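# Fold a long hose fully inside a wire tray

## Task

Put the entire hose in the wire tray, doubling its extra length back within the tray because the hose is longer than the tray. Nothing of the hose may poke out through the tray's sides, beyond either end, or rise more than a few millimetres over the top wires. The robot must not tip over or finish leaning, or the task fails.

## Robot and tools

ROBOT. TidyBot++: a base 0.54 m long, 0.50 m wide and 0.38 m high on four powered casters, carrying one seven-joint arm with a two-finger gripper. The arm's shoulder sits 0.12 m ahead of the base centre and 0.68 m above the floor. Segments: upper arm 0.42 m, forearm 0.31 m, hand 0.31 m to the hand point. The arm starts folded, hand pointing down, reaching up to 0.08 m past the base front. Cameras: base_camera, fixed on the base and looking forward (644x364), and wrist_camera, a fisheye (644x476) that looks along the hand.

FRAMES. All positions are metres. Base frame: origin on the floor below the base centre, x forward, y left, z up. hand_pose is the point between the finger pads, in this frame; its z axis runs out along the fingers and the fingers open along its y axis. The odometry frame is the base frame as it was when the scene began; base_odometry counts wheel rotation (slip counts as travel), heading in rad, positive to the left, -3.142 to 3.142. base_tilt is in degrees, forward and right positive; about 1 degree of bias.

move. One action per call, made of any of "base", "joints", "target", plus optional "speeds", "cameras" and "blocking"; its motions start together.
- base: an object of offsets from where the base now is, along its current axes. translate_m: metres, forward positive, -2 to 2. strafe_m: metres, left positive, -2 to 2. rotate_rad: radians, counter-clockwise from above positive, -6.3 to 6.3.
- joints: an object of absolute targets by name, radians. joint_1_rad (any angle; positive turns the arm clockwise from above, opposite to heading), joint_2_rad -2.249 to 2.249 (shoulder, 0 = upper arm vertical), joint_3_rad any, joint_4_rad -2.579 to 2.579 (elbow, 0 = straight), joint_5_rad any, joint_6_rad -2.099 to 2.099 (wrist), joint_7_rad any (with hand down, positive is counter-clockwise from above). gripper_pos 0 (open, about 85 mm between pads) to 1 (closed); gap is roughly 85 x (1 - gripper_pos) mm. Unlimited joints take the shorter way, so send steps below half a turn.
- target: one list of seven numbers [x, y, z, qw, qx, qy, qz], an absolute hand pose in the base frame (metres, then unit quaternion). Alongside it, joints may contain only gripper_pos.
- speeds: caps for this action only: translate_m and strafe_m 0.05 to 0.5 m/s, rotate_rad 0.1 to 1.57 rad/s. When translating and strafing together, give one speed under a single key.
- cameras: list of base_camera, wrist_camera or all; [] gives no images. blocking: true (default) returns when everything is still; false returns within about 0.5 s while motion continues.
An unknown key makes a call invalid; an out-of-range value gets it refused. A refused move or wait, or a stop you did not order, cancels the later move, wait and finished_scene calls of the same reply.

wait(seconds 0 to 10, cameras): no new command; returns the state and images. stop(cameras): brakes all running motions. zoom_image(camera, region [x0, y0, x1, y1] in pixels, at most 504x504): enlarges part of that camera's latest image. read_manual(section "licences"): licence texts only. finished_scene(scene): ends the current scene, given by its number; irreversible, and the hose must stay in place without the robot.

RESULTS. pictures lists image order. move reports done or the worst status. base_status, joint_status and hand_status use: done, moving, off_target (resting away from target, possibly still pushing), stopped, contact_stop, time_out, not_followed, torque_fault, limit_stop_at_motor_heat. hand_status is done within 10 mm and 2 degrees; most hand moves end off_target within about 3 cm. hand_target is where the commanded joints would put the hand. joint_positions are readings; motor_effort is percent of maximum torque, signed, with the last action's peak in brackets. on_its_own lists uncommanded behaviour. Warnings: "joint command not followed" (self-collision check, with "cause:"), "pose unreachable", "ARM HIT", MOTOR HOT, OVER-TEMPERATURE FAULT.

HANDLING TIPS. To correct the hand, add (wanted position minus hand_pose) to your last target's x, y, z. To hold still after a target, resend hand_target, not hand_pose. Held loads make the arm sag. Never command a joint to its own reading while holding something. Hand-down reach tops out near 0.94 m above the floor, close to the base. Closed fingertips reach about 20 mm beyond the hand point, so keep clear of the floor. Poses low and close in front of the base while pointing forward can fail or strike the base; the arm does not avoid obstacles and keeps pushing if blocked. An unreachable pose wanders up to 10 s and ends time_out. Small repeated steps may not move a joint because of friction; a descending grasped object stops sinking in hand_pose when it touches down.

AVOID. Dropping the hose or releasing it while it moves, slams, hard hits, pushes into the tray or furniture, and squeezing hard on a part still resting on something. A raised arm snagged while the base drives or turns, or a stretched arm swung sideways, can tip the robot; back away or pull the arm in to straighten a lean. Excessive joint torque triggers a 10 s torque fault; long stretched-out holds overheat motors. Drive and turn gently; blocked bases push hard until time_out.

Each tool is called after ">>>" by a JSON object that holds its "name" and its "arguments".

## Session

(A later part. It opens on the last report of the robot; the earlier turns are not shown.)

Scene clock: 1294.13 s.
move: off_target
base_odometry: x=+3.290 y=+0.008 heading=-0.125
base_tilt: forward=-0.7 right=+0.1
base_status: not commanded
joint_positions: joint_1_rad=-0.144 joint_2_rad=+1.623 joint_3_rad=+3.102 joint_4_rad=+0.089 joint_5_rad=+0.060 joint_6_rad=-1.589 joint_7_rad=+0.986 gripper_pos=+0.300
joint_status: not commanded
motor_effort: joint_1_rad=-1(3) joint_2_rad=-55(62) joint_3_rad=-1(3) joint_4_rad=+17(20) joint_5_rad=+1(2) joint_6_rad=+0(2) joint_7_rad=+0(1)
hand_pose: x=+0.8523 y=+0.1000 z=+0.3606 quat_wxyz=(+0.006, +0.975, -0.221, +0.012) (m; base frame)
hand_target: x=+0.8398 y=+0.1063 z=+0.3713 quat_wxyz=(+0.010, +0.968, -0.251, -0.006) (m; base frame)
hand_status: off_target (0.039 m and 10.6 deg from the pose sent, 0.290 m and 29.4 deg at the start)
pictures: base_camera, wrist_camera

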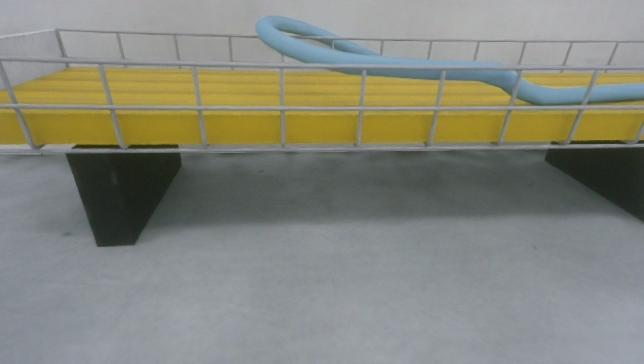

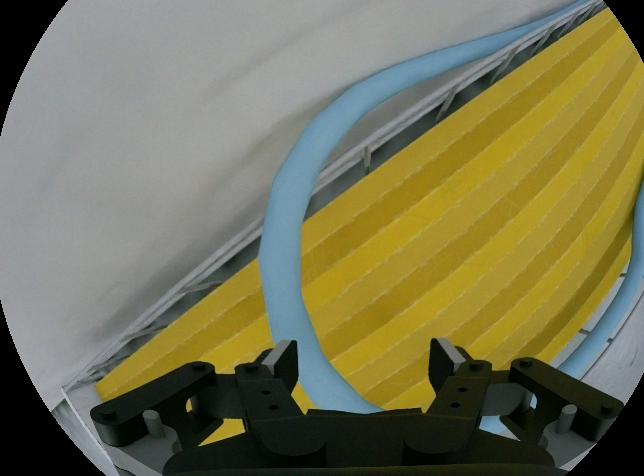

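>>> {"name": "move", "arguments": {"base": {"translate_m": 0.14}, "target": [0.76, 0.11, 0.33, 0, 0.966, -0.259, 0]}}

Scene clock: 1299.57 s.
move: off_target
base_odometry: x=+3.428 y=-0.009 heading=-0.124
base_tilt: forward=-0.7 right=+0.1
base_status: done
joint_positions: joint_1_rad=-0.257 joint_2_rad=+2.042 joint_3_rad=+2.884 joint_4_rad=+0.972 joint_5_rad=+0.242 joint_6_rad=-1.999 joint_7_rad=+0.985 gripper_pos=+0.300
joint_status: not commanded
motor_effort: joint_1_rad=-1(2) joint_2_rad=-49(56) joint_3_rad=+2(3) joint_4_rad=+14(21) joint_5_rad=+1(2) joint_6_rad=+0(58) joint_7_rad=+0(2)
hand_pose: x=+0.7765 y=+0.1066 z=+0.3260 quat_wxyz=(-0.013, +0.961, -0.277, +0.019) (m; base frame)
hand_target: x=+0.7600 y=+0.1100 z=+0.3300 quat_wxyz=(+0.000, +0.966, -0.259, +0.000) (m; base frame)
hand_status: off_target (0.017 m and 3.4 deg from the pose sent, 0.098 m and 4.8 deg at the start)
pictures: base_camera, wrist_camera

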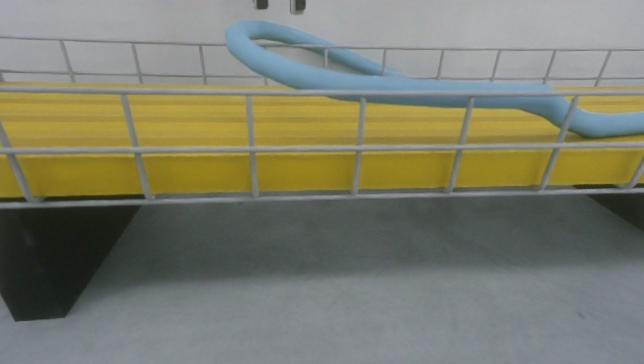

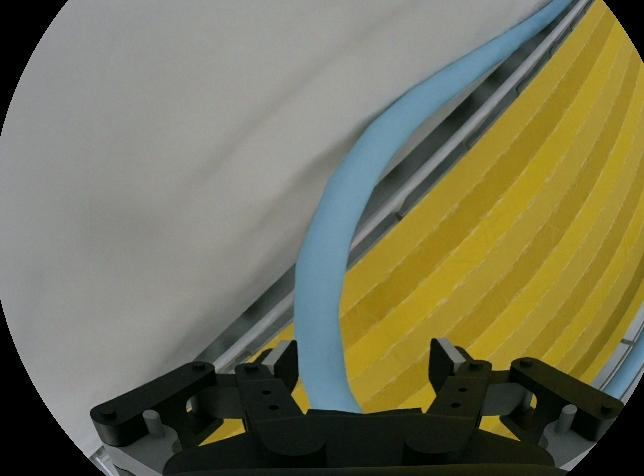

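>>> {"name": "move", "arguments": {"joints": {"joint_1_rad": -0.15, "joint_2_rad": 0.7, "joint_3_rad": 3.14, "joint_4_rad": -1.4, "joint_5_rad": 0, "joint_6_rad": -1.04, "joint_7_rad": 1.1}, "cameras": []}}

>>> {"name": "move", "arguments": {"target": [0.76, 0.10, 0.35, 0, 0.966, -0.259, 0]}}

Scene clock: 1305.40 s.
move: done
base_odometry: x=+3.428 y=-0.009 heading=-0.124
base_tilt: forward=-0.7 right=+0.1
base_status: not commanded
joint_positions: joint_1_rad=-0.171 joint_2_rad=+0.717 joint_3_rad=+3.117 joint_4_rad=-1.376 joint_5_rad=+0.040 joint_6_rad=-1.094 joint_7_rad=+1.032 gripper_pos=+0.300
joint_status: all done
motor_effort: joint_1_rad=-1(11) joint_2_rad=-39(70) joint_3_rad=-1(4) joint_4_rad=+15(26) joint_5_rad=+1(5) joint_6_rad=-1(22) joint_7_rad=+0(3)
hand_pose: x=+0.6455 y=+0.0939 z=+0.5317 quat_wxyz=(+0.017, +0.986, -0.164, -0.018) (m; base frame)
hand_target: x=+0.6555 y=+0.0833 z=+0.5336 quat_wxyz=(-0.001, +0.987, -0.159, +0.001) (m; base frame)
hand_status: not commanded
pictures: none
No camera images: "cameras" was empty.

Scene clock: 1307.27 s.
move: off_target
base_odometry: x=+3.428 y=-0.009 heading=-0.124
base_tilt: forward=-0.7 right=+0.1
base_status: not commanded
joint_positions: joint_1_rad=-0.184 joint_2_rad=+1.194 joint_3_rad=+3.247 joint_4_rad=-1.002 joint_5_rad=-0.104 joint_6_rad=-1.024 joint_7_rad=+1.025 gripper_pos=+0.300
joint_status: not commanded
motor_effort: joint_1_rad=-1(1) joint_2_rad=-49(52) joint_3_rad=+0(2) joint_4_rad=+13(15) joint_5_rad=+1(1) joint_6_rad=-1(2) joint_7_rad=+0(1)
hand_pose: x=+0.7368 y=+0.0862 z=+0.3425 quat_wxyz=(+0.018, +0.973, -0.228, -0.033) (m; base frame)
hand_target: x=+0.7600 y=+0.1000 z=+0.3500 quat_wxyz=(+0.000, +0.966, -0.259, +0.000) (m; base frame)
hand_status: off_target (0.028 m and 5.6 deg from the pose sent, 0.215 m and 11.5 deg at the start)
pictures: base_camera, wrist_camera

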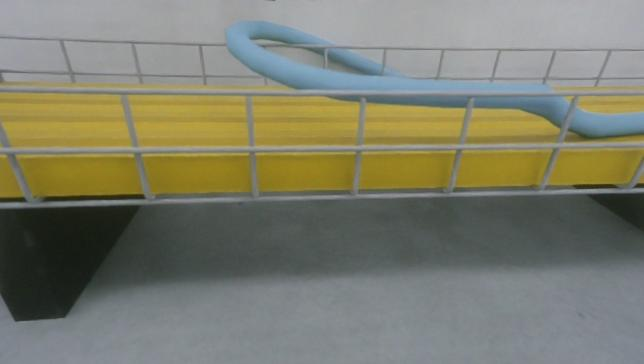

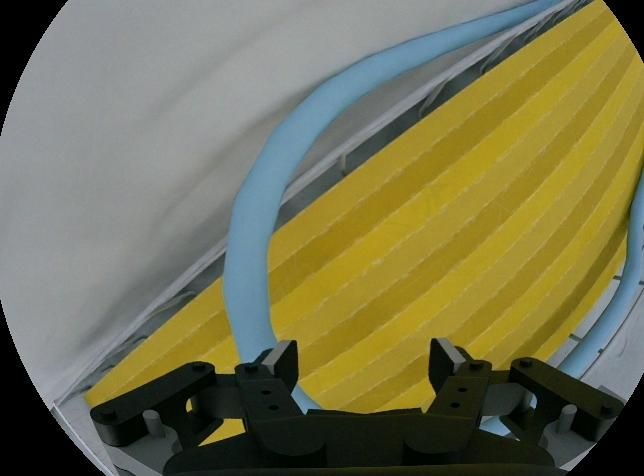

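>>> {"name": "move", "arguments": {"target": [0.785, 0.13, 0.29, 0, 0.966, -0.259, 0], "cameras": ["wrist_camera"]}}

Scene clock: 1310.57 s.
move: off_target
base_odometry: x=+3.428 y=-0.009 heading=-0.124
base_tilt: forward=-0.6 right=+0.1
base_status: not commanded
joint_positions: joint_1_rad=-0.211 joint_2_rad=+1.348 joint_3_rad=+3.247 joint_4_rad=-0.773 joint_5_rad=-0.105 joint_6_rad=-1.024 joint_7_rad=+0.983 gripper_pos=+0.300
joint_status: not commanded
motor_effort: joint_1_rad=+0(1) joint_2_rad=-50(51) joint_3_rad=+0(1) joint_4_rad=+14(15) joint_5_rad=+2(2) joint_6_rad=-1(2) joint_7_rad=+1(1)
hand_pose: x=+0.7876 y=+0.1167 z=+0.2987 quat_wxyz=(+0.006, +0.974, -0.226, +0.002) (m; base frame)
hand_target: x=+0.7850 y=+0.1300 z=+0.2900 quat_wxyz=(+0.000, +0.966, -0.259, +0.000) (m; base frame)
hand_status: off_target (0.016 m and 4.0 deg from the pose sent, 0.084 m and 5.6 deg at the start)
pictures: wrist_camera

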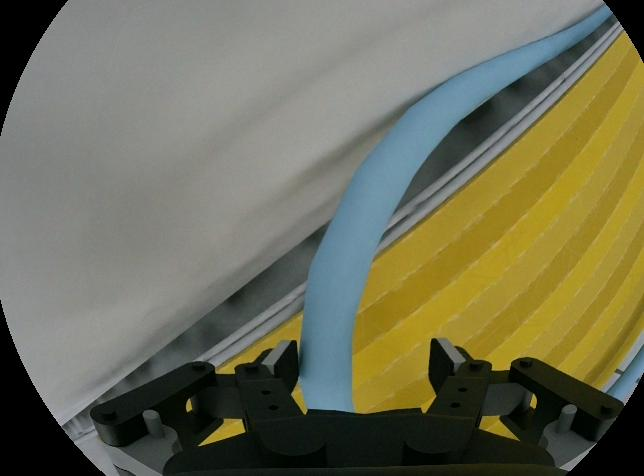

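>>> {"name": "move", "arguments": {"target": [0.775, 0.155, 0.25, 0, 0.966, -0.259, 0], "cameras": ["wrist_camera"]}}

Scene clock: 1313.60 s.
move: off_target
base_odometry: x=+3.428 y=-0.009 heading=-0.124
base_tilt: forward=-0.7 right=+0.1
base_status: not commanded
joint_positions: joint_1_rad=-0.257 joint_2_rad=+1.437 joint_3_rad=+3.249 joint_4_rad=-0.760 joint_5_rad=-0.111 joint_6_rad=-1.003 joint_7_rad=+0.948 gripper_pos=+0.300
joint_status: not commanded
motor_effort: joint_1_rad=+0(2) joint_2_rad=-51(55) joint_3_rad=+0(1) joint_4_rad=+13(15) joint_5_rad=+1(2) joint_6_rad=-1(1) joint_7_rad=+1(1)
hand_pose: x=+0.7583 y=+0.1418 z=+0.2426 quat_wxyz=(+0.018, +0.975, -0.221, -0.022) (m; base frame)
hand_target: x=+0.7750 y=+0.1550 z=+0.2500 quat_wxyz=(+0.000, +0.966, -0.259, +0.000) (m; base frame)
hand_status: off_target (0.022 m and 5.5 deg from the pose sent, 0.063 m and 4.0 deg at the start)
pictures: wrist_camera

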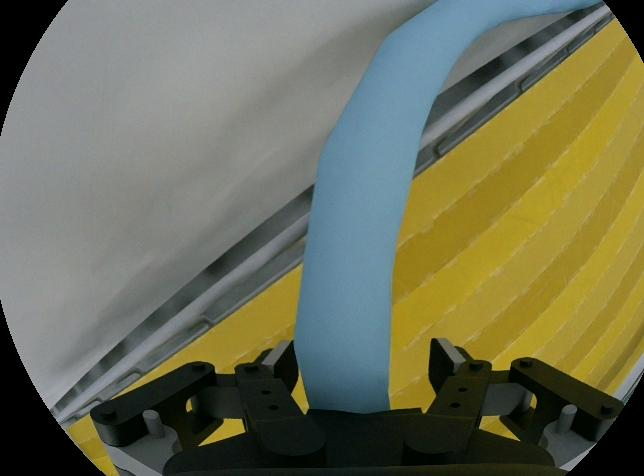

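>>> {"name": "move", "arguments": {"joints": {"gripper_pos": 0.95}, "cameras": ["wrist_camera"]}}

>>> {"name": "move", "arguments": {"target": [0.70, 0.14, 0.55, 0, 0.966, -0.259, 0]}}

Scene clock: 1317.33 s.
move: off_target
base_odometry: x=+3.428 y=-0.009 heading=-0.124
base_tilt: forward=-0.7 right=+0.1
base_status: not commanded
joint_positions: joint_1_rad=-0.258 joint_2_rad=+1.437 joint_3_rad=+3.249 joint_4_rad=-0.759 joint_5_rad=-0.114 joint_6_rad=-1.003 joint_7_rad=+0.948 gripper_pos=+0.736
joint_status: gripper_pos off_target (ended at +0.736, target +0.950)
motor_effort: joint_1_rad=+0(1) joint_2_rad=-51(51) joint_3_rad=+0(1) joint_4_rad=+13(14) joint_5_rad=+0(2) joint_6_rad=-1(2) joint_7_rad=+0(2)
hand_pose: x=+0.7588 y=+0.1432 z=+0.2429 quat_wxyz=(+0.017, +0.975, -0.221, -0.022) (m; base frame)
hand_target: x=+0.7750 y=+0.1550 z=+0.2500 quat_wxyz=(+0.000, +0.966, -0.259, +0.000) (m; base frame)
hand_status: not commanded
pictures: wrist_camera

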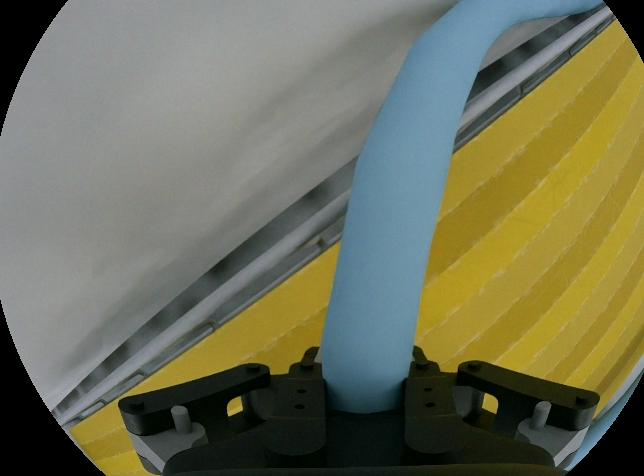

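Scene clock: 1319.23 s.
move: off_target
base_odometry: x=+3.428 y=-0.009 heading=-0.124
base_tilt: forward=-0.7 right=+0.0
base_status: not commanded
joint_positions: joint_1_rad=-0.260 joint_2_rad=+0.843 joint_3_rad=+3.257 joint_4_rad=-1.117 joint_5_rad=-0.114 joint_6_rad=-1.154 joint_7_rad=+0.947 gripper_pos=+0.736
joint_status: not commanded
motor_effort: joint_1_rad=-3(4) joint_2_rad=-48(60) joint_3_rad=-2(3) joint_4_rad=+18(19) joint_5_rad=-1(1) joint_6_rad=+0(1) joint_7_rad=+0(1)
hand_pose: x=+0.7208 y=+0.1326 z=+0.5318 quat_wxyz=(-0.015, +0.971, -0.240, +0.012) (m; base frame)
hand_target: x=+0.7000 y=+0.1400 z=+0.5500 quat_wxyz=(+0.000, +0.966, -0.259, +0.000) (m; base frame)
hand_status: off_target (0.029 m and 3.2 deg from the pose sent, 0.313 m and 5.5 deg at the start)
pictures: base_camera, wrist_camera

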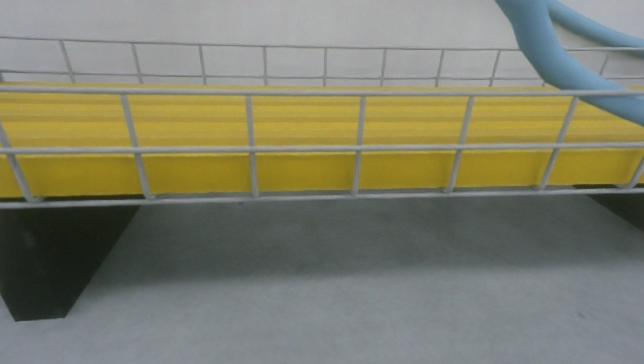

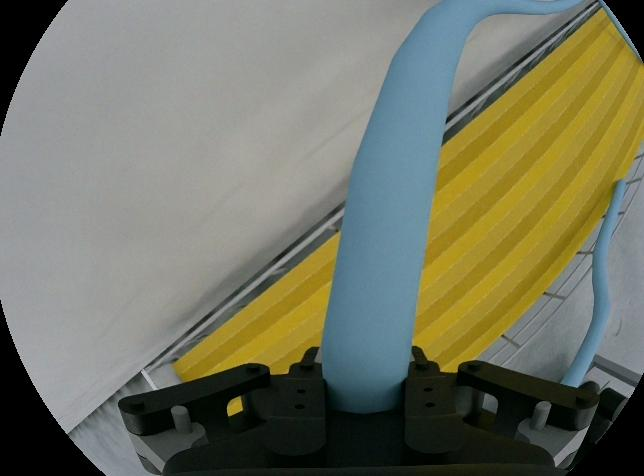

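>>> {"name": "move", "arguments": {"base": {"translate_m": -0.2}, "target": [0.65, 0.1, 0.62, 0, 0.924, -0.383, 0]}}

Scene clock: 1322.63 s.
move: off_target
base_odometry: x=+3.230 y=+0.016 heading=-0.124
base_tilt: forward=-0.7 right=+0.1
base_status: done
joint_positions: joint_1_rad=-0.263 joint_2_rad=+0.628 joint_3_rad=+3.302 joint_4_rad=-1.258 joint_5_rad=-0.114 joint_6_rad=-1.206 joint_7_rad=+0.760 gripper_pos=+0.736
joint_status: not commanded
motor_effort: joint_1_rad=-1(5) joint_2_rad=-42(51) joint_3_rad=+0(3) joint_4_rad=+17(18) joint_5_rad=+0(2) joint_6_rad=-2(3) joint_7_rad=-1(2)
hand_pose: x=+0.6744 y=+0.1028 z=+0.6152 quat_wxyz=(-0.019, +0.937, -0.349, +0.023) (m; base frame)
hand_target: x=+0.6500 y=+0.1000 z=+0.6200 quat_wxyz=(+0.000, +0.924, -0.383, +0.000) (m; base frame)
hand_status: off_target (0.025 m and 5.4 deg from the pose sent, 0.118 m and 17.4 deg at the start)
pictures: base_camera, wrist_camera

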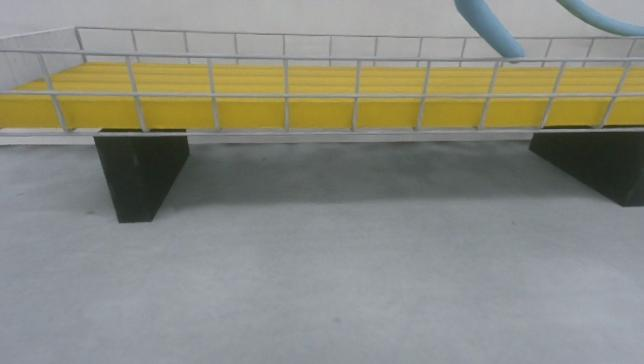

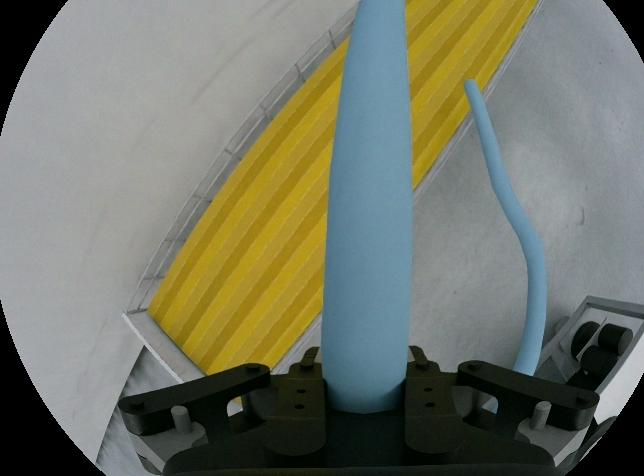

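>>> {"name": "move", "arguments": {"base": {"translate_m": 0.1}, "target": [0.68, 0.15, 0.5, 0, 0.766, -0.643, 0]}}

Scene clock: 1329.17 s.
move: off_target
base_odometry: x=+3.329 y=+0.003 heading=-0.124
base_tilt: forward=-0.6 right=+0.1
base_status: done
joint_positions: joint_1_rad=-0.415 joint_2_rad=+0.859 joint_3_rad=+3.426 joint_4_rad=-1.265 joint_5_rad=-0.227 joint_6_rad=-1.103 joint_7_rad=+0.178 gripper_pos=+0.736
joint_status: not commanded
motor_effort: joint_1_rad=+1(3) joint_2_rad=-45(49) joint_3_rad=+3(5) joint_4_rad=+14(18) joint_5_rad=+1(2) joint_6_rad=-2(4) joint_7_rad=-1(3)
hand_pose: x=+0.6686 y=+0.1508 z=+0.4872 quat_wxyz=(+0.024, +0.801, -0.597, -0.013) (m; base frame)
hand_target: x=+0.6800 y=+0.1500 z=+0.5000 quat_wxyz=(+0.000, +0.766, -0.643, +0.000) (m; base frame)
hand_status: off_target (0.017 m and 7.3 deg from the pose sent, 0.125 m and 39.3 deg at the start)
pictures: base_camera, wrist_camera

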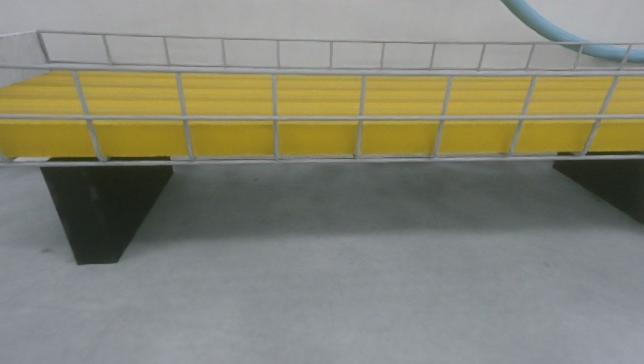

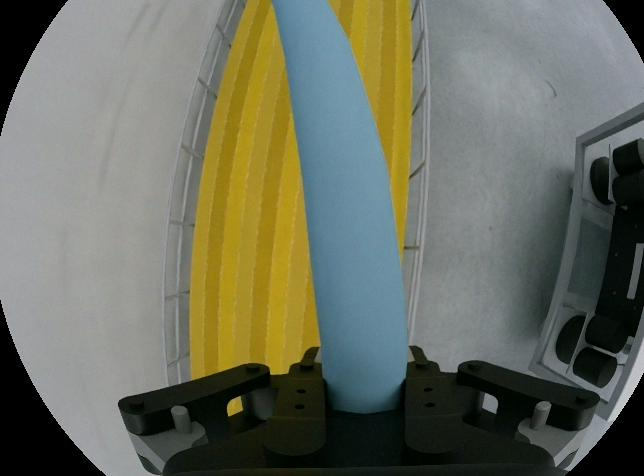

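>>> {"name": "move", "arguments": {"target": [0.75, 0.15, 0.36, 0, 0.74, -0.673, 0]}}

Scene clock: 1332.73 s.
move: off_target
base_odometry: x=+3.329 y=+0.003 heading=-0.124
base_tilt: forward=-0.6 right=+0.0
base_status: not commanded
joint_positions: joint_1_rad=-0.382 joint_2_rad=+1.197 joint_3_rad=+3.426 joint_4_rad=-1.009 joint_5_rad=-0.279 joint_6_rad=-1.053 joint_7_rad=+0.117 gripper_pos=+0.736
joint_status: not commanded
motor_effort: joint_1_rad=+2(2) joint_2_rad=-50(53) joint_3_rad=+4(5) joint_4_rad=+13(15) joint_5_rad=+1(2) joint_6_rad=-2(3) joint_7_rad=-1(2)
hand_pose: x=+0.7195 y=+0.1571 z=+0.3454 quat_wxyz=(+0.040, +0.783, -0.621, -0.016) (m; base frame)
hand_target: x=+0.7500 y=+0.1500 z=+0.3600 quat_wxyz=(+0.000, +0.740, -0.673, +0.000) (m; base frame)
hand_status: off_target (0.035 m and 9.2 deg from the pose sent, 0.151 m and 11.6 deg at the start)
pictures: base_camera, wrist_camera

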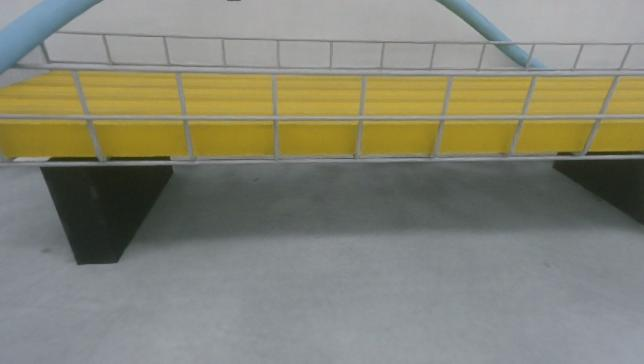

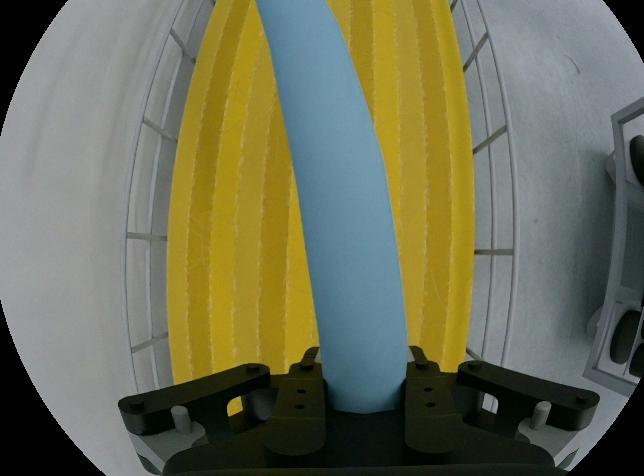

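>>> {"name": "move", "arguments": {"base": {"strafe_m": -0.3}, "speeds": {"strafe_m": 0.2}, "target": [0.68, 0.15, 0.55, 0, 0.74, -0.673, 0]}}

Scene clock: 1340.83 s.
move: off_target
base_odometry: x=+3.292 y=-0.295 heading=-0.123
base_tilt: forward=-0.7 right=+0.1
base_status: done
joint_positions: joint_1_rad=-0.418 joint_2_rad=+0.801 joint_3_rad=+3.438 joint_4_rad=-1.196 joint_5_rad=-0.268 joint_6_rad=-1.125 joint_7_rad=+0.083 gripper_pos=+0.736
joint_status: not commanded
motor_effort: joint_1_rad=+2(7) joint_2_rad=-45(54) joint_3_rad=+4(7) joint_4_rad=+16(17) joint_5_rad=+1(2) joint_6_rad=-2(2) joint_7_rad=-2(2)
hand_pose: x=+0.7003 y=+0.1714 z=+0.5403 quat_wxyz=(-0.031, +0.769, -0.638, +0.005) (m; base frame)
hand_target: x=+0.6800 y=+0.1500 z=+0.5500 quat_wxyz=(+0.000, +0.740, -0.673, +0.000) (m; base frame)
hand_status: off_target (0.031 m and 6.3 deg from the pose sent, 0.209 m and 9.2 deg at the start)
pictures: base_camera, wrist_camera

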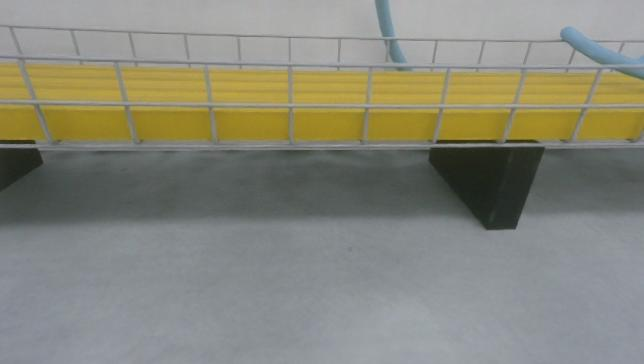

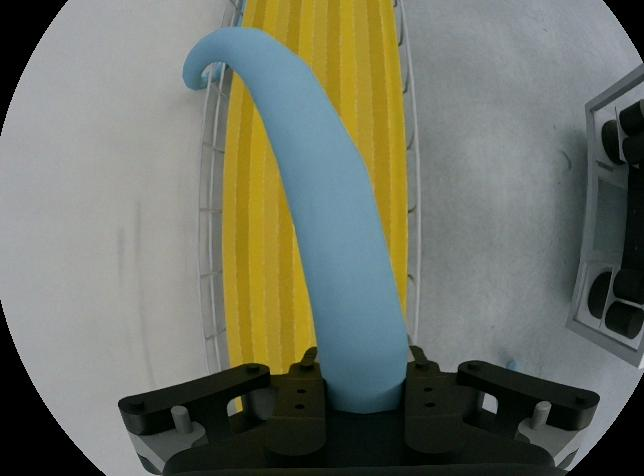

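>>> {"name": "move", "arguments": {"base": {"strafe_m": -0.25, "translate_m": -0.1}, "speeds": {"strafe_m": 0.2}, "target": [0.60, 0.1, 0.78, 0, 0.74, -0.673, 0]}}

Scene clock: 1345.70 s.
move: off_target
base_odometry: x=+3.162 y=-0.530 heading=-0.123
base_tilt: forward=-0.7 right=+0.2
base_status: done
joint_positions: joint_1_rad=-0.366 joint_2_rad=+0.461 joint_3_rad=+3.410 joint_4_rad=-1.056 joint_5_rad=-0.151 joint_6_rad=-1.600 joint_7_rad=+0.061 gripper_pos=+0.736
joint_status: not commanded
motor_effort: joint_1_rad=+2(4) joint_2_rad=-37(51) joint_3_rad=+3(5) joint_4_rad=+18(19) joint_5_rad=+2(2) joint_6_rad=-2(4) joint_7_rad=-3(3)
hand_pose: x=+0.6178 y=+0.1219 z=+0.7676 quat_wxyz=(-0.025, +0.772, -0.635, +0.001) (m; base frame)
hand_target: x=+0.6000 y=+0.1000 z=+0.7800 quat_wxyz=(+0.000, +0.740, -0.673, +0.000) (m; base frame)
hand_status: off_target (0.031 m and 6.4 deg from the pose sent, 0.269 m and 6.3 deg at the start)
pictures: base_camera, wrist_camera

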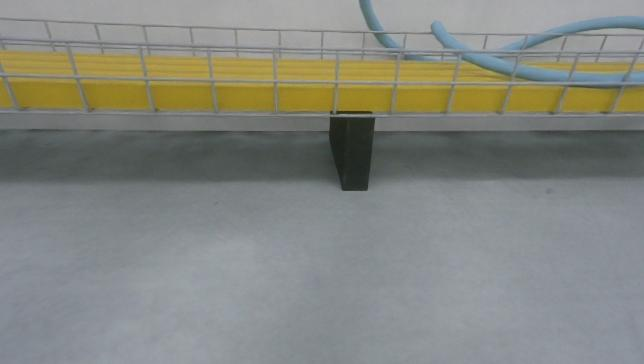

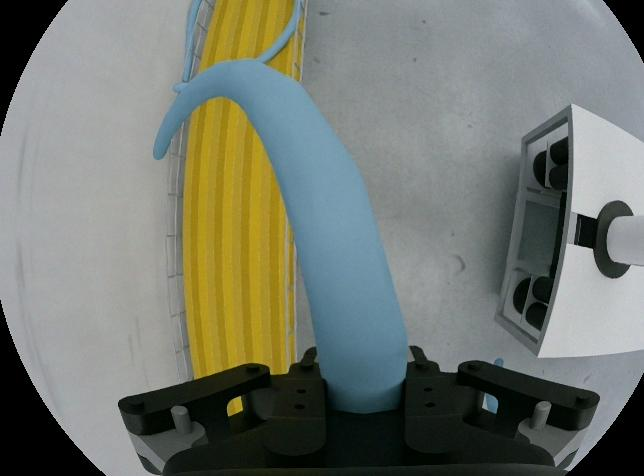

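>>> {"name": "move", "arguments": {"base": {"strafe_m": 0.25, "translate_m": 0.13}, "speeds": {"strafe_m": 0.2}, "target": [0.70, 0.1, 0.45, 0, 0.74, -0.673, 0]}}

>>> {"name": "move", "arguments": {"base": {"strafe_m": 0.1}, "target": [0.75, 0.1, 0.30, 0, 0.74, -0.673, 0]}}

Scene clock: 1354.73 s.
move: off_target
base_odometry: x=+3.322 y=-0.298 heading=-0.123
base_tilt: forward=-0.7 right=+0.1
base_status: done
joint_positions: joint_1_rad=-0.360 joint_2_rad=+0.934 joint_3_rad=+3.440 joint_4_rad=-1.261 joint_5_rad=-0.267 joint_6_rad=-1.037 joint_7_rad=+0.086 gripper_pos=+0.736
joint_status: not commanded
motor_effort: joint_1_rad=+2(5) joint_2_rad=-45(49) joint_3_rad=+4(6) joint_4_rad=+13(19) joint_5_rad=+0(2) joint_6_rad=-2(5) joint_7_rad=-1(3)
hand_pose: x=+0.6848 y=+0.1196 z=+0.4450 quat_wxyz=(+0.023, +0.746, -0.665, -0.012) (m; base frame)
hand_target: x=+0.7000 y=+0.1000 z=+0.4500 quat_wxyz=(+0.000, +0.740, -0.673, +0.000) (m; base frame)
hand_status: off_target (0.025 m and 3.2 deg from the pose sent, 0.329 m and 6.4 deg at the start)
pictures: base_camera, wrist_camera

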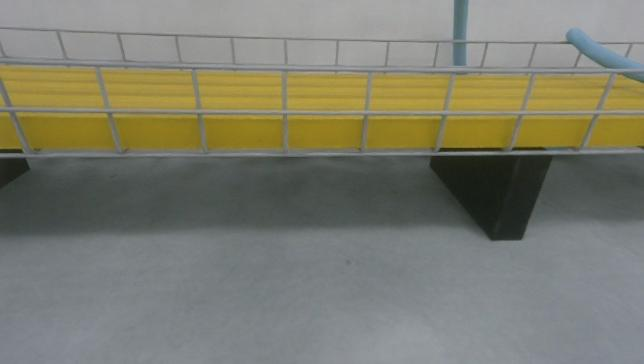

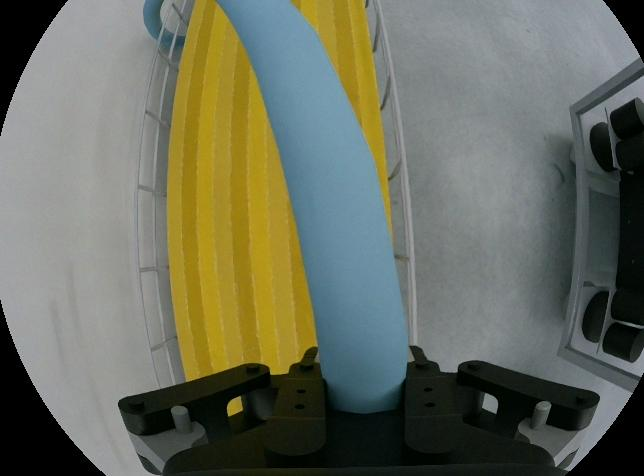

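Scene clock: 1356.17 s.
move: off_target
base_odometry: x=+3.335 y=-0.199 heading=-0.124
base_tilt: forward=-0.7 right=+0.0
base_status: done
joint_positions: joint_1_rad=-0.317 joint_2_rad=+1.262 joint_3_rad=+3.438 joint_4_rad=-1.044 joint_5_rad=-0.322 joint_6_rad=-0.952 joint_7_rad=+0.086 gripper_pos=+0.736
joint_status: not commanded
motor_effort: joint_1_rad=+4(5) joint_2_rad=-48(50) joint_3_rad=+6(6) joint_4_rad=+12(14) joint_5_rad=+1(2) joint_6_rad=-1(2) joint_7_rad=-1(2)
hand_pose: x=+0.7224 y=+0.1109 z=+0.2965 quat_wxyz=(+0.037, +0.741, -0.671, -0.013) (m; base frame)
hand_target: x=+0.7500 y=+0.1000 z=+0.3000 quat_wxyz=(+0.000, +0.740, -0.673, +0.000) (m; base frame)
hand_status: off_target (0.030 m and 4.5 deg from the pose sent, 0.160 m and 3.2 deg at the start)
pictures: base_camera, wrist_camera

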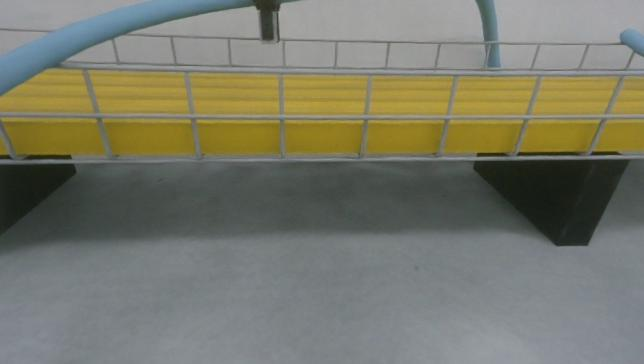

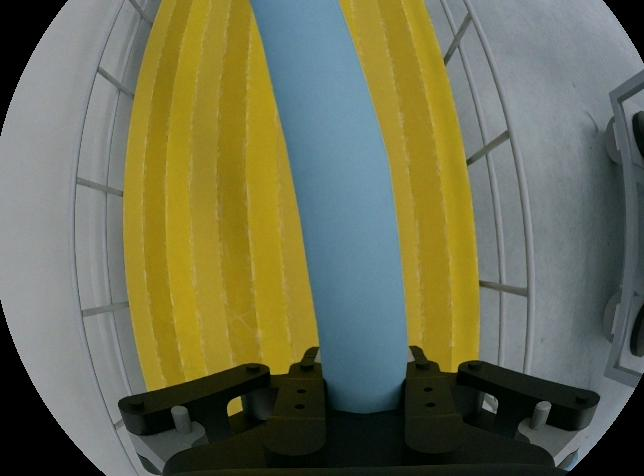

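>>> {"name": "move", "arguments": {"base": {"strafe_m": 0.12}, "target": [0.78, 0.1, 0.21, 0, 0.707, -0.707, 0]}}

>>> {"name": "move", "arguments": {"joints": {"gripper_pos": 0.3}}}

>>> {"name": "move", "arguments": {"target": [0.6, 0.0, 0.55, 0, 1, 0, 0]}}

Scene clock: 1359.97 s.
move: off_target
base_odometry: x=+3.350 y=-0.080 heading=-0.124
base_tilt: forward=-0.6 right=+0.0
base_status: done
joint_positions: joint_1_rad=-0.245 joint_2_rad=+1.484 joint_3_rad=+3.434 joint_4_rad=-0.747 joint_5_rad=-0.322 joint_6_rad=-0.952 joint_7_rad=+0.073 gripper_pos=+0.736
joint_status: not commanded
motor_effort: joint_1_rad=-2(4) joint_2_rad=-49(50) joint_3_rad=+1(6) joint_4_rad=+12(14) joint_5_rad=-2(3) joint_6_rad=+1(1) joint_7_rad=-3(3)
hand_pose: x=+0.7795 y=+0.0927 z=+0.2197 quat_wxyz=(+0.013, +0.741, -0.672, +0.009) (m; base frame)
hand_target: x=+0.7800 y=+0.1000 z=+0.2100 quat_wxyz=(+0.000, +0.707, -0.707, +0.000) (m; base frame)
hand_status: off_target (0.012 m and 5.9 deg from the pose sent, 0.104 m and 7.2 deg at the start)
pictures: base_camera, wrist_camera

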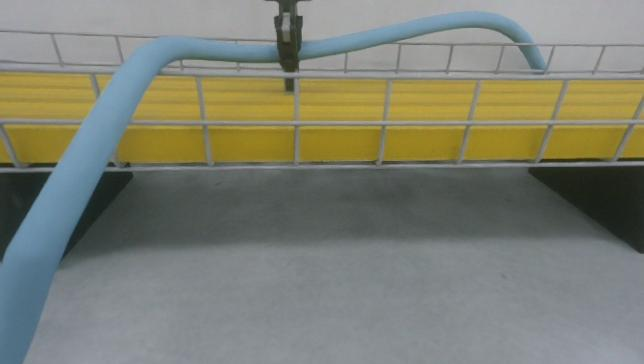

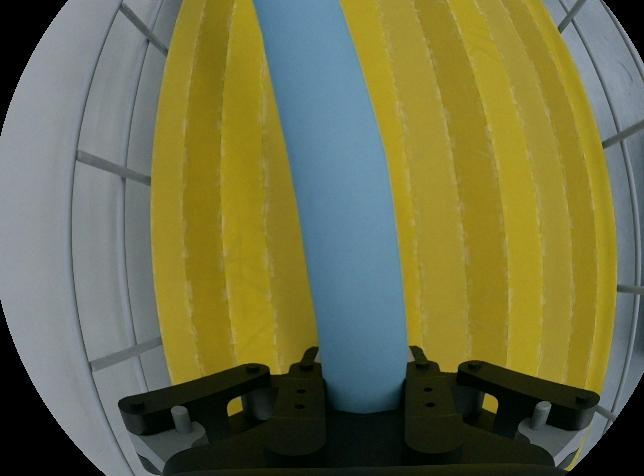

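Scene clock: 1360.87 s.
move: done
base_odometry: x=+3.350 y=-0.080 heading=-0.124
base_tilt: forward=-0.7 right=+0.0
base_status: not commanded
joint_positions: joint_1_rad=-0.244 joint_2_rad=+1.484 joint_3_rad=+3.419 joint_4_rad=-0.734 joint_5_rad=-0.323 joint_6_rad=-0.952 joint_7_rad=+0.052 gripper_pos=+0.300
joint_status: all done
motor_effort: joint_1_rad=+0(2) joint_2_rad=-47(49) joint_3_rad=+2(3) joint_4_rad=+11(13) joint_5_rad=+1(2) joint_6_rad=-2(2) joint_7_rad=+0(3)
hand_pose: x=+0.7833 y=+0.1027 z=+0.2218 quat_wxyz=(+0.004, +0.735, -0.678, +0.006) (m; base frame)
hand_target: x=+0.7800 y=+0.1000 z=+0.2100 quat_wxyz=(+0.000, +0.707, -0.707, +0.000) (m; base frame)
hand_status: not commanded
pictures: base_camera, wrist_camera

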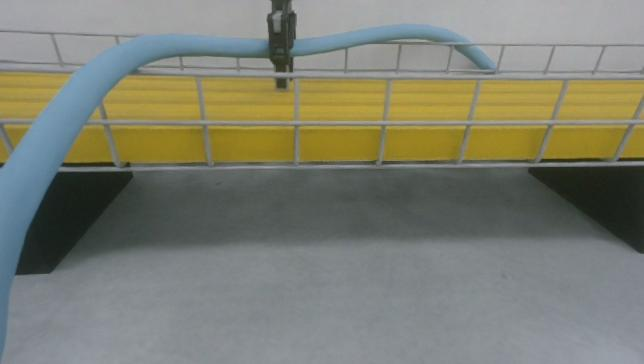

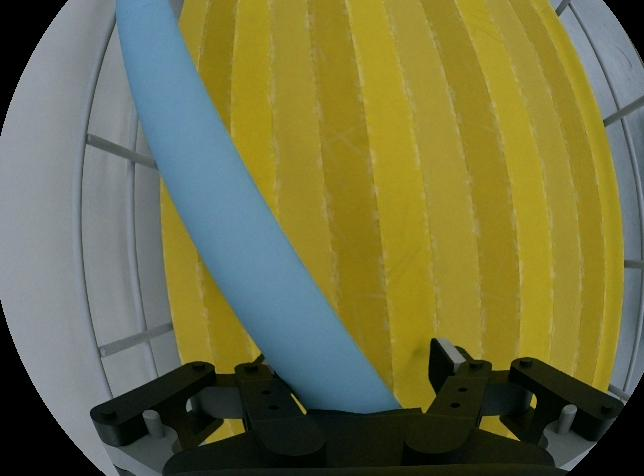

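Scene clock: 1363.57 s.
move: off_target
base_odometry: x=+3.350 y=-0.080 heading=-0.124
base_tilt: forward=-0.7 right=+0.1
base_status: not commanded
joint_positions: joint_1_rad=-0.033 joint_2_rad=+0.571 joint_3_rad=+3.186 joint_4_rad=-1.595 joint_5_rad=-0.053 joint_6_rad=-0.952 joint_7_rad=+1.515 gripper_pos=+0.300
joint_status: not commanded
motor_effort: joint_1_rad=-1(2) joint_2_rad=-35(52) joint_3_rad=+0(3) joint_4_rad=+13(15) joint_5_rad=+0(1) joint_6_rad=+0(3) joint_7_rad=+0(1)
hand_pose: x=+0.6147 y=+0.0094 z=+0.5481 quat_wxyz=(-0.010, +0.999, -0.045, +0.012) (m; base frame)
hand_target: x=+0.6000 y=+0.0000 z=+0.5500 quat_wxyz=(+0.000, +1.000, +0.000, +0.000) (m; base frame)
hand_status: off_target (0.018 m and 5.5 deg from the pose sent, 0.390 m and 85.5 deg at the start)
pictures: base_camera, wrist_camera

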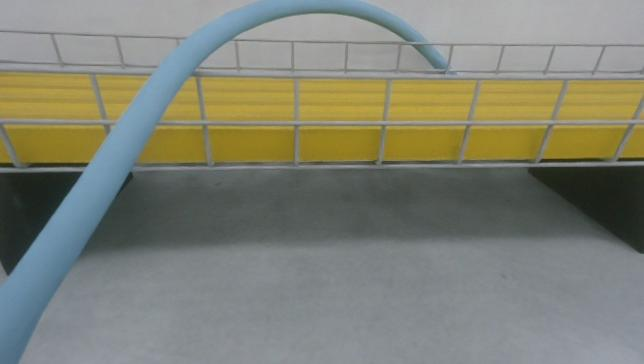

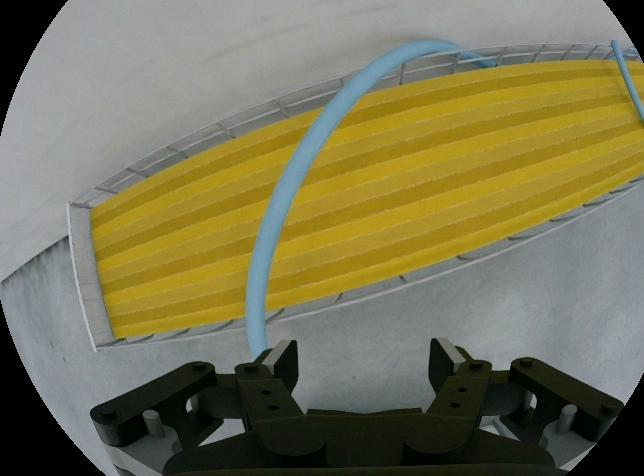

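>>> {"name": "move", "arguments": {"base": {"strafe_m": -0.6}, "speeds": {"strafe_m": 0.4}}}

>>> {"name": "zoom_image", "arguments": {"camera": "wrist_camera", "region": [100, 0, 500, 250]}}

Scene clock: 1369.40 s.
move: done
base_odometry: x=+3.276 y=-0.675 heading=-0.123
base_tilt: forward=-0.7 right=+0.0
base_status: done
joint_positions: joint_1_rad=-0.018 joint_2_rad=+0.570 joint_3_rad=+3.175 joint_4_rad=-1.597 joint_5_rad=-0.048 joint_6_rad=-0.952 joint_7_rad=+1.518 gripper_pos=+0.300
joint_status: not commanded
motor_effort: joint_1_rad=+0(3) joint_2_rad=-34(36) joint_3_rad=-1(3) joint_4_rad=+14(16) joint_5_rad=+1(1) joint_6_rad=+0(1) joint_7_rad=+1(1)
hand_pose: x=+0.6138 y=+0.0059 z=+0.5483 quat_wxyz=(-0.011, +0.999, -0.045, +0.011) (m; base frame)
hand_target: x=+0.6000 y=+0.0000 z=+0.5500 quat_wxyz=(+0.000, +1.000, +0.000, +0.000) (m; base frame)
hand_status: not commanded
pictures: base_camera, wrist_camera

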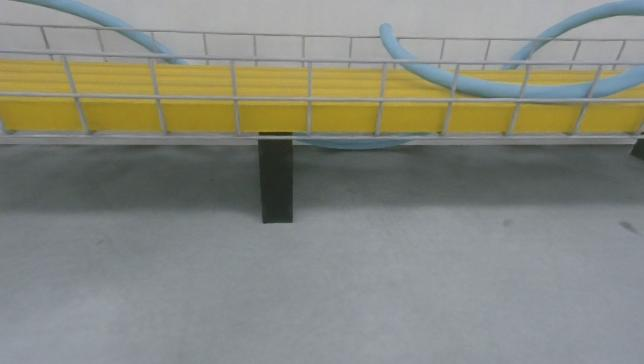

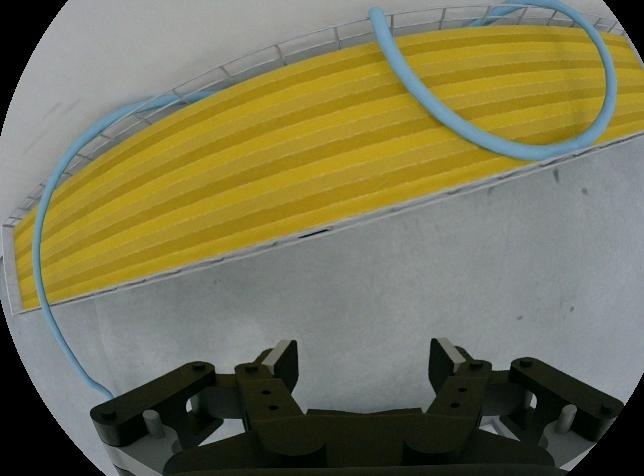

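Scaled by 1.260.

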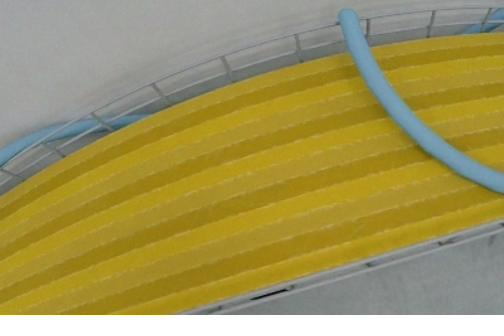

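>>> {"name": "move", "arguments": {"base": {"strafe_m": -0.4, "translate_m": 0.1}, "speeds": {"strafe_m": 0.4}}}

Scene clock: 1374.73 s.
move: done
base_odometry: x=+3.326 y=-1.085 heading=-0.124
base_tilt: forward=-0.7 right=+0.2
base_status: done
joint_positions: joint_1_rad=-0.016 joint_2_rad=+0.570 joint_3_rad=+3.174 joint_4_rad=-1.598 joint_5_rad=-0.046 joint_6_rad=-0.952 joint_7_rad=+1.518 gripper_pos=+0.300
joint_status: not commanded
motor_effort: joint_1_rad=+0(4) joint_2_rad=-34(36) joint_3_rad=-1(3) joint_4_rad=+15(15) joint_5_rad=+0(1) joint_6_rad=+0(1) joint_7_rad=+0(1)
hand_pose: x=+0.6137 y=+0.0054 z=+0.5483 quat_wxyz=(-0.011, +0.999, -0.045, +0.011) (m; base frame)
hand_target: x=+0.6000 y=+0.0000 z=+0.5500 quat_wxyz=(+0.000, +1.000, +0.000, +0.000) (m; base frame)
hand_status: not commanded
pictures: base_camera, wrist_camera

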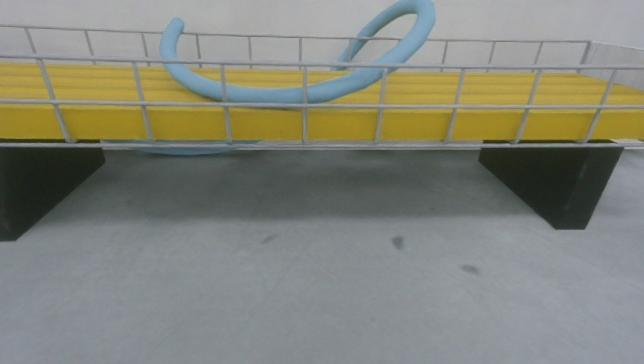

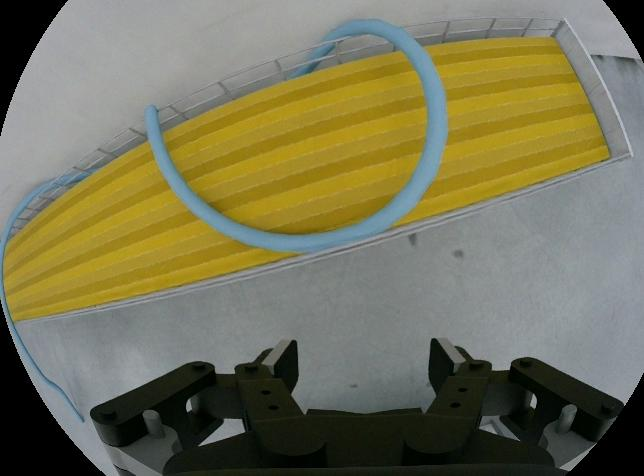

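>>> {"name": "move", "arguments": {"base": {"translate_m": 0.1}, "target": [0.73, -0.12, 0.40, 0, 0.991, 0.131, 0]}}

Scene clock: 1379.70 s.
move: off_target
base_odometry: x=+3.425 y=-1.097 heading=-0.124
base_tilt: forward=-0.6 right=+0.1
base_status: done
joint_positions: joint_1_rad=+0.199 joint_2_rad=+1.056 joint_3_rad=+3.126 joint_4_rad=-1.139 joint_5_rad=+0.001 joint_6_rad=-0.952 joint_7_rad=+1.936 gripper_pos=+0.300
joint_status: not commanded
motor_effort: joint_1_rad=+0(2) joint_2_rad=-47(49) joint_3_rad=-2(3) joint_4_rad=+13(16) joint_5_rad=+0(1) joint_6_rad=+0(1) joint_7_rad=+1(1)
hand_pose: x=+0.7279 y=-0.1133 z=+0.3938 quat_wxyz=(-0.007, +0.996, +0.087, -0.001) (m; base frame)
hand_target: x=+0.7300 y=-0.1200 z=+0.4000 quat_wxyz=(+0.000, +0.991, +0.131, +0.000) (m; base frame)
hand_status: off_target (0.009 m and 5.1 deg from the pose sent, 0.226 m and 20.3 deg at the start)
pictures: base_camera, wrist_camera

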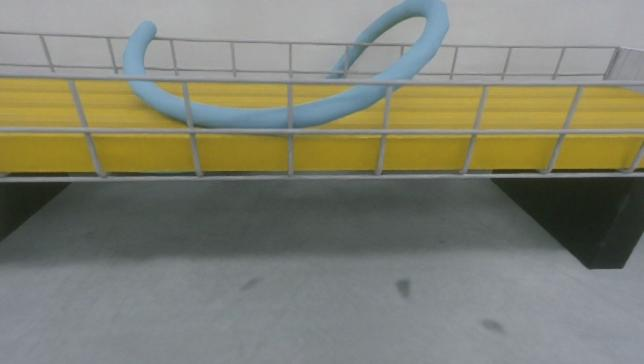

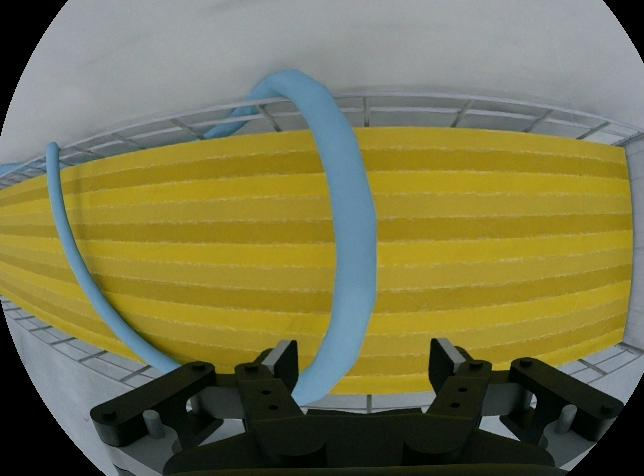

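>>> {"name": "move", "arguments": {"target": [0.77, -0.115, 0.30, 0, 0.991, 0.131, 0], "cameras": ["wrist_camera"]}}

Scene clock: 1384.73 s.
move: off_target
base_odometry: x=+3.425 y=-1.097 heading=-0.124
base_tilt: forward=-0.7 right=+0.1
base_status: not commanded
joint_positions: joint_1_rad=+0.199 joint_2_rad=+1.314 joint_3_rad=+3.126 joint_4_rad=-0.899 joint_5_rad=+0.001 joint_6_rad=-0.952 joint_7_rad=+1.938 gripper_pos=+0.300
joint_status: not commanded
motor_effort: joint_1_rad=-1(1) joint_2_rad=-50(54) joint_3_rad=-2(3) joint_4_rad=+13(15) joint_5_rad=+0(1) joint_6_rad=+0(1) joint_7_rad=+1(1)
hand_pose: x=+0.7591 y=-0.1198 z=+0.2891 quat_wxyz=(-0.010, +0.996, +0.086, -0.010) (m; base frame)
hand_target: x=+0.7700 y=-0.1150 z=+0.3000 quat_wxyz=(+0.000, +0.991, +0.131, +0.000) (m; base frame)
hand_status: off_target (0.016 m and 5.4 deg from the pose sent, 0.103 m and 5.1 deg at the start)
pictures: wrist_camera

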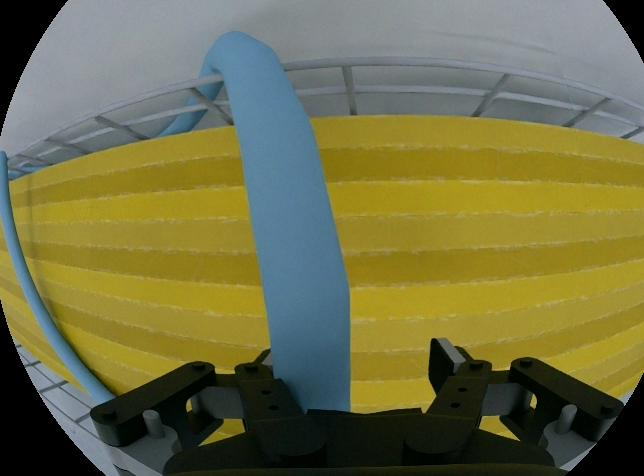

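>>> {"name": "move", "arguments": {"target": [0.77, -0.085, 0.28, 0, 0.991, 0.131, 0], "cameras": ["wrist_camera"]}}

>>> {"name": "move", "arguments": {"joints": {"gripper_pos": 0.95}, "cameras": ["wrist_camera"]}}

Scene clock: 1387.83 s.
move: off_target
base_odometry: x=+3.425 y=-1.097 heading=-0.124
base_tilt: forward=-0.7 right=+0.1
base_status: not commanded
joint_positions: joint_1_rad=+0.153 joint_2_rad=+1.324 joint_3_rad=+3.126 joint_4_rad=-0.899 joint_5_rad=+0.002 joint_6_rad=-0.943 joint_7_rad=+1.938 gripper_pos=+0.300
joint_status: not commanded
motor_effort: joint_1_rad=-1(3) joint_2_rad=-50(51) joint_3_rad=-2(3) joint_4_rad=+14(15) joint_5_rad=+1(1) joint_6_rad=+0(1) joint_7_rad=+0(1)
hand_pose: x=+0.7630 y=-0.0897 z=+0.2828 quat_wxyz=(-0.010, +0.994, +0.109, -0.010) (m; base frame)
hand_target: x=+0.7700 y=-0.0850 z=+0.2800 quat_wxyz=(+0.000, +0.991, +0.131, +0.000) (m; base frame)
hand_status: off_target (0.009 m and 3.0 deg from the pose sent, 0.038 m and 5.4 deg at the start)
pictures: wrist_camera

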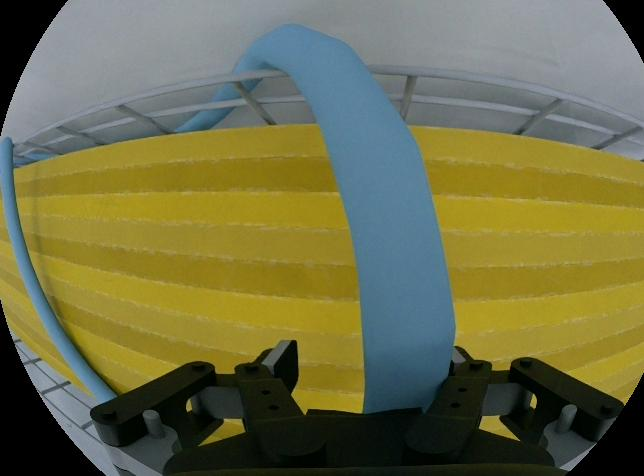

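Scene clock: 1388.73 s.
move: off_target
base_odometry: x=+3.425 y=-1.097 heading=-0.124
base_tilt: forward=-0.7 right=+0.1
base_status: not commanded
joint_positions: joint_1_rad=+0.157 joint_2_rad=+1.322 joint_3_rad=+3.126 joint_4_rad=-0.898 joint_5_rad=+0.014 joint_6_rad=-0.943 joint_7_rad=+1.938 gripper_pos=+0.741
joint_status: gripper_pos off_target (ended at +0.741, target +0.950)
motor_effort: joint_1_rad=-5(6) joint_2_rad=-47(50) joint_3_rad=-5(5) joint_4_rad=+12(13) joint_5_rad=-1(2) joint_6_rad=-1(2) joint_7_rad=+1(1)
hand_pose: x=+0.7632 y=-0.0958 z=+0.2840 quat_wxyz=(-0.005, +0.994, +0.111, -0.010) (m; base frame)
hand_target: x=+0.7700 y=-0.0850 z=+0.2800 quat_wxyz=(+0.000, +0.991, +0.131, +0.000) (m; base frame)
hand_status: not commanded
pictures: wrist_camera

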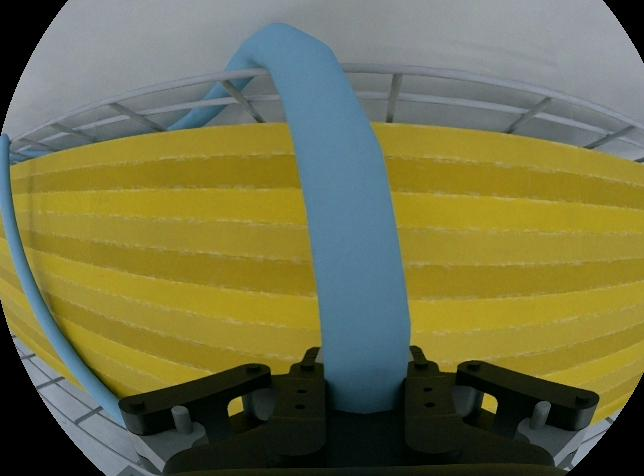

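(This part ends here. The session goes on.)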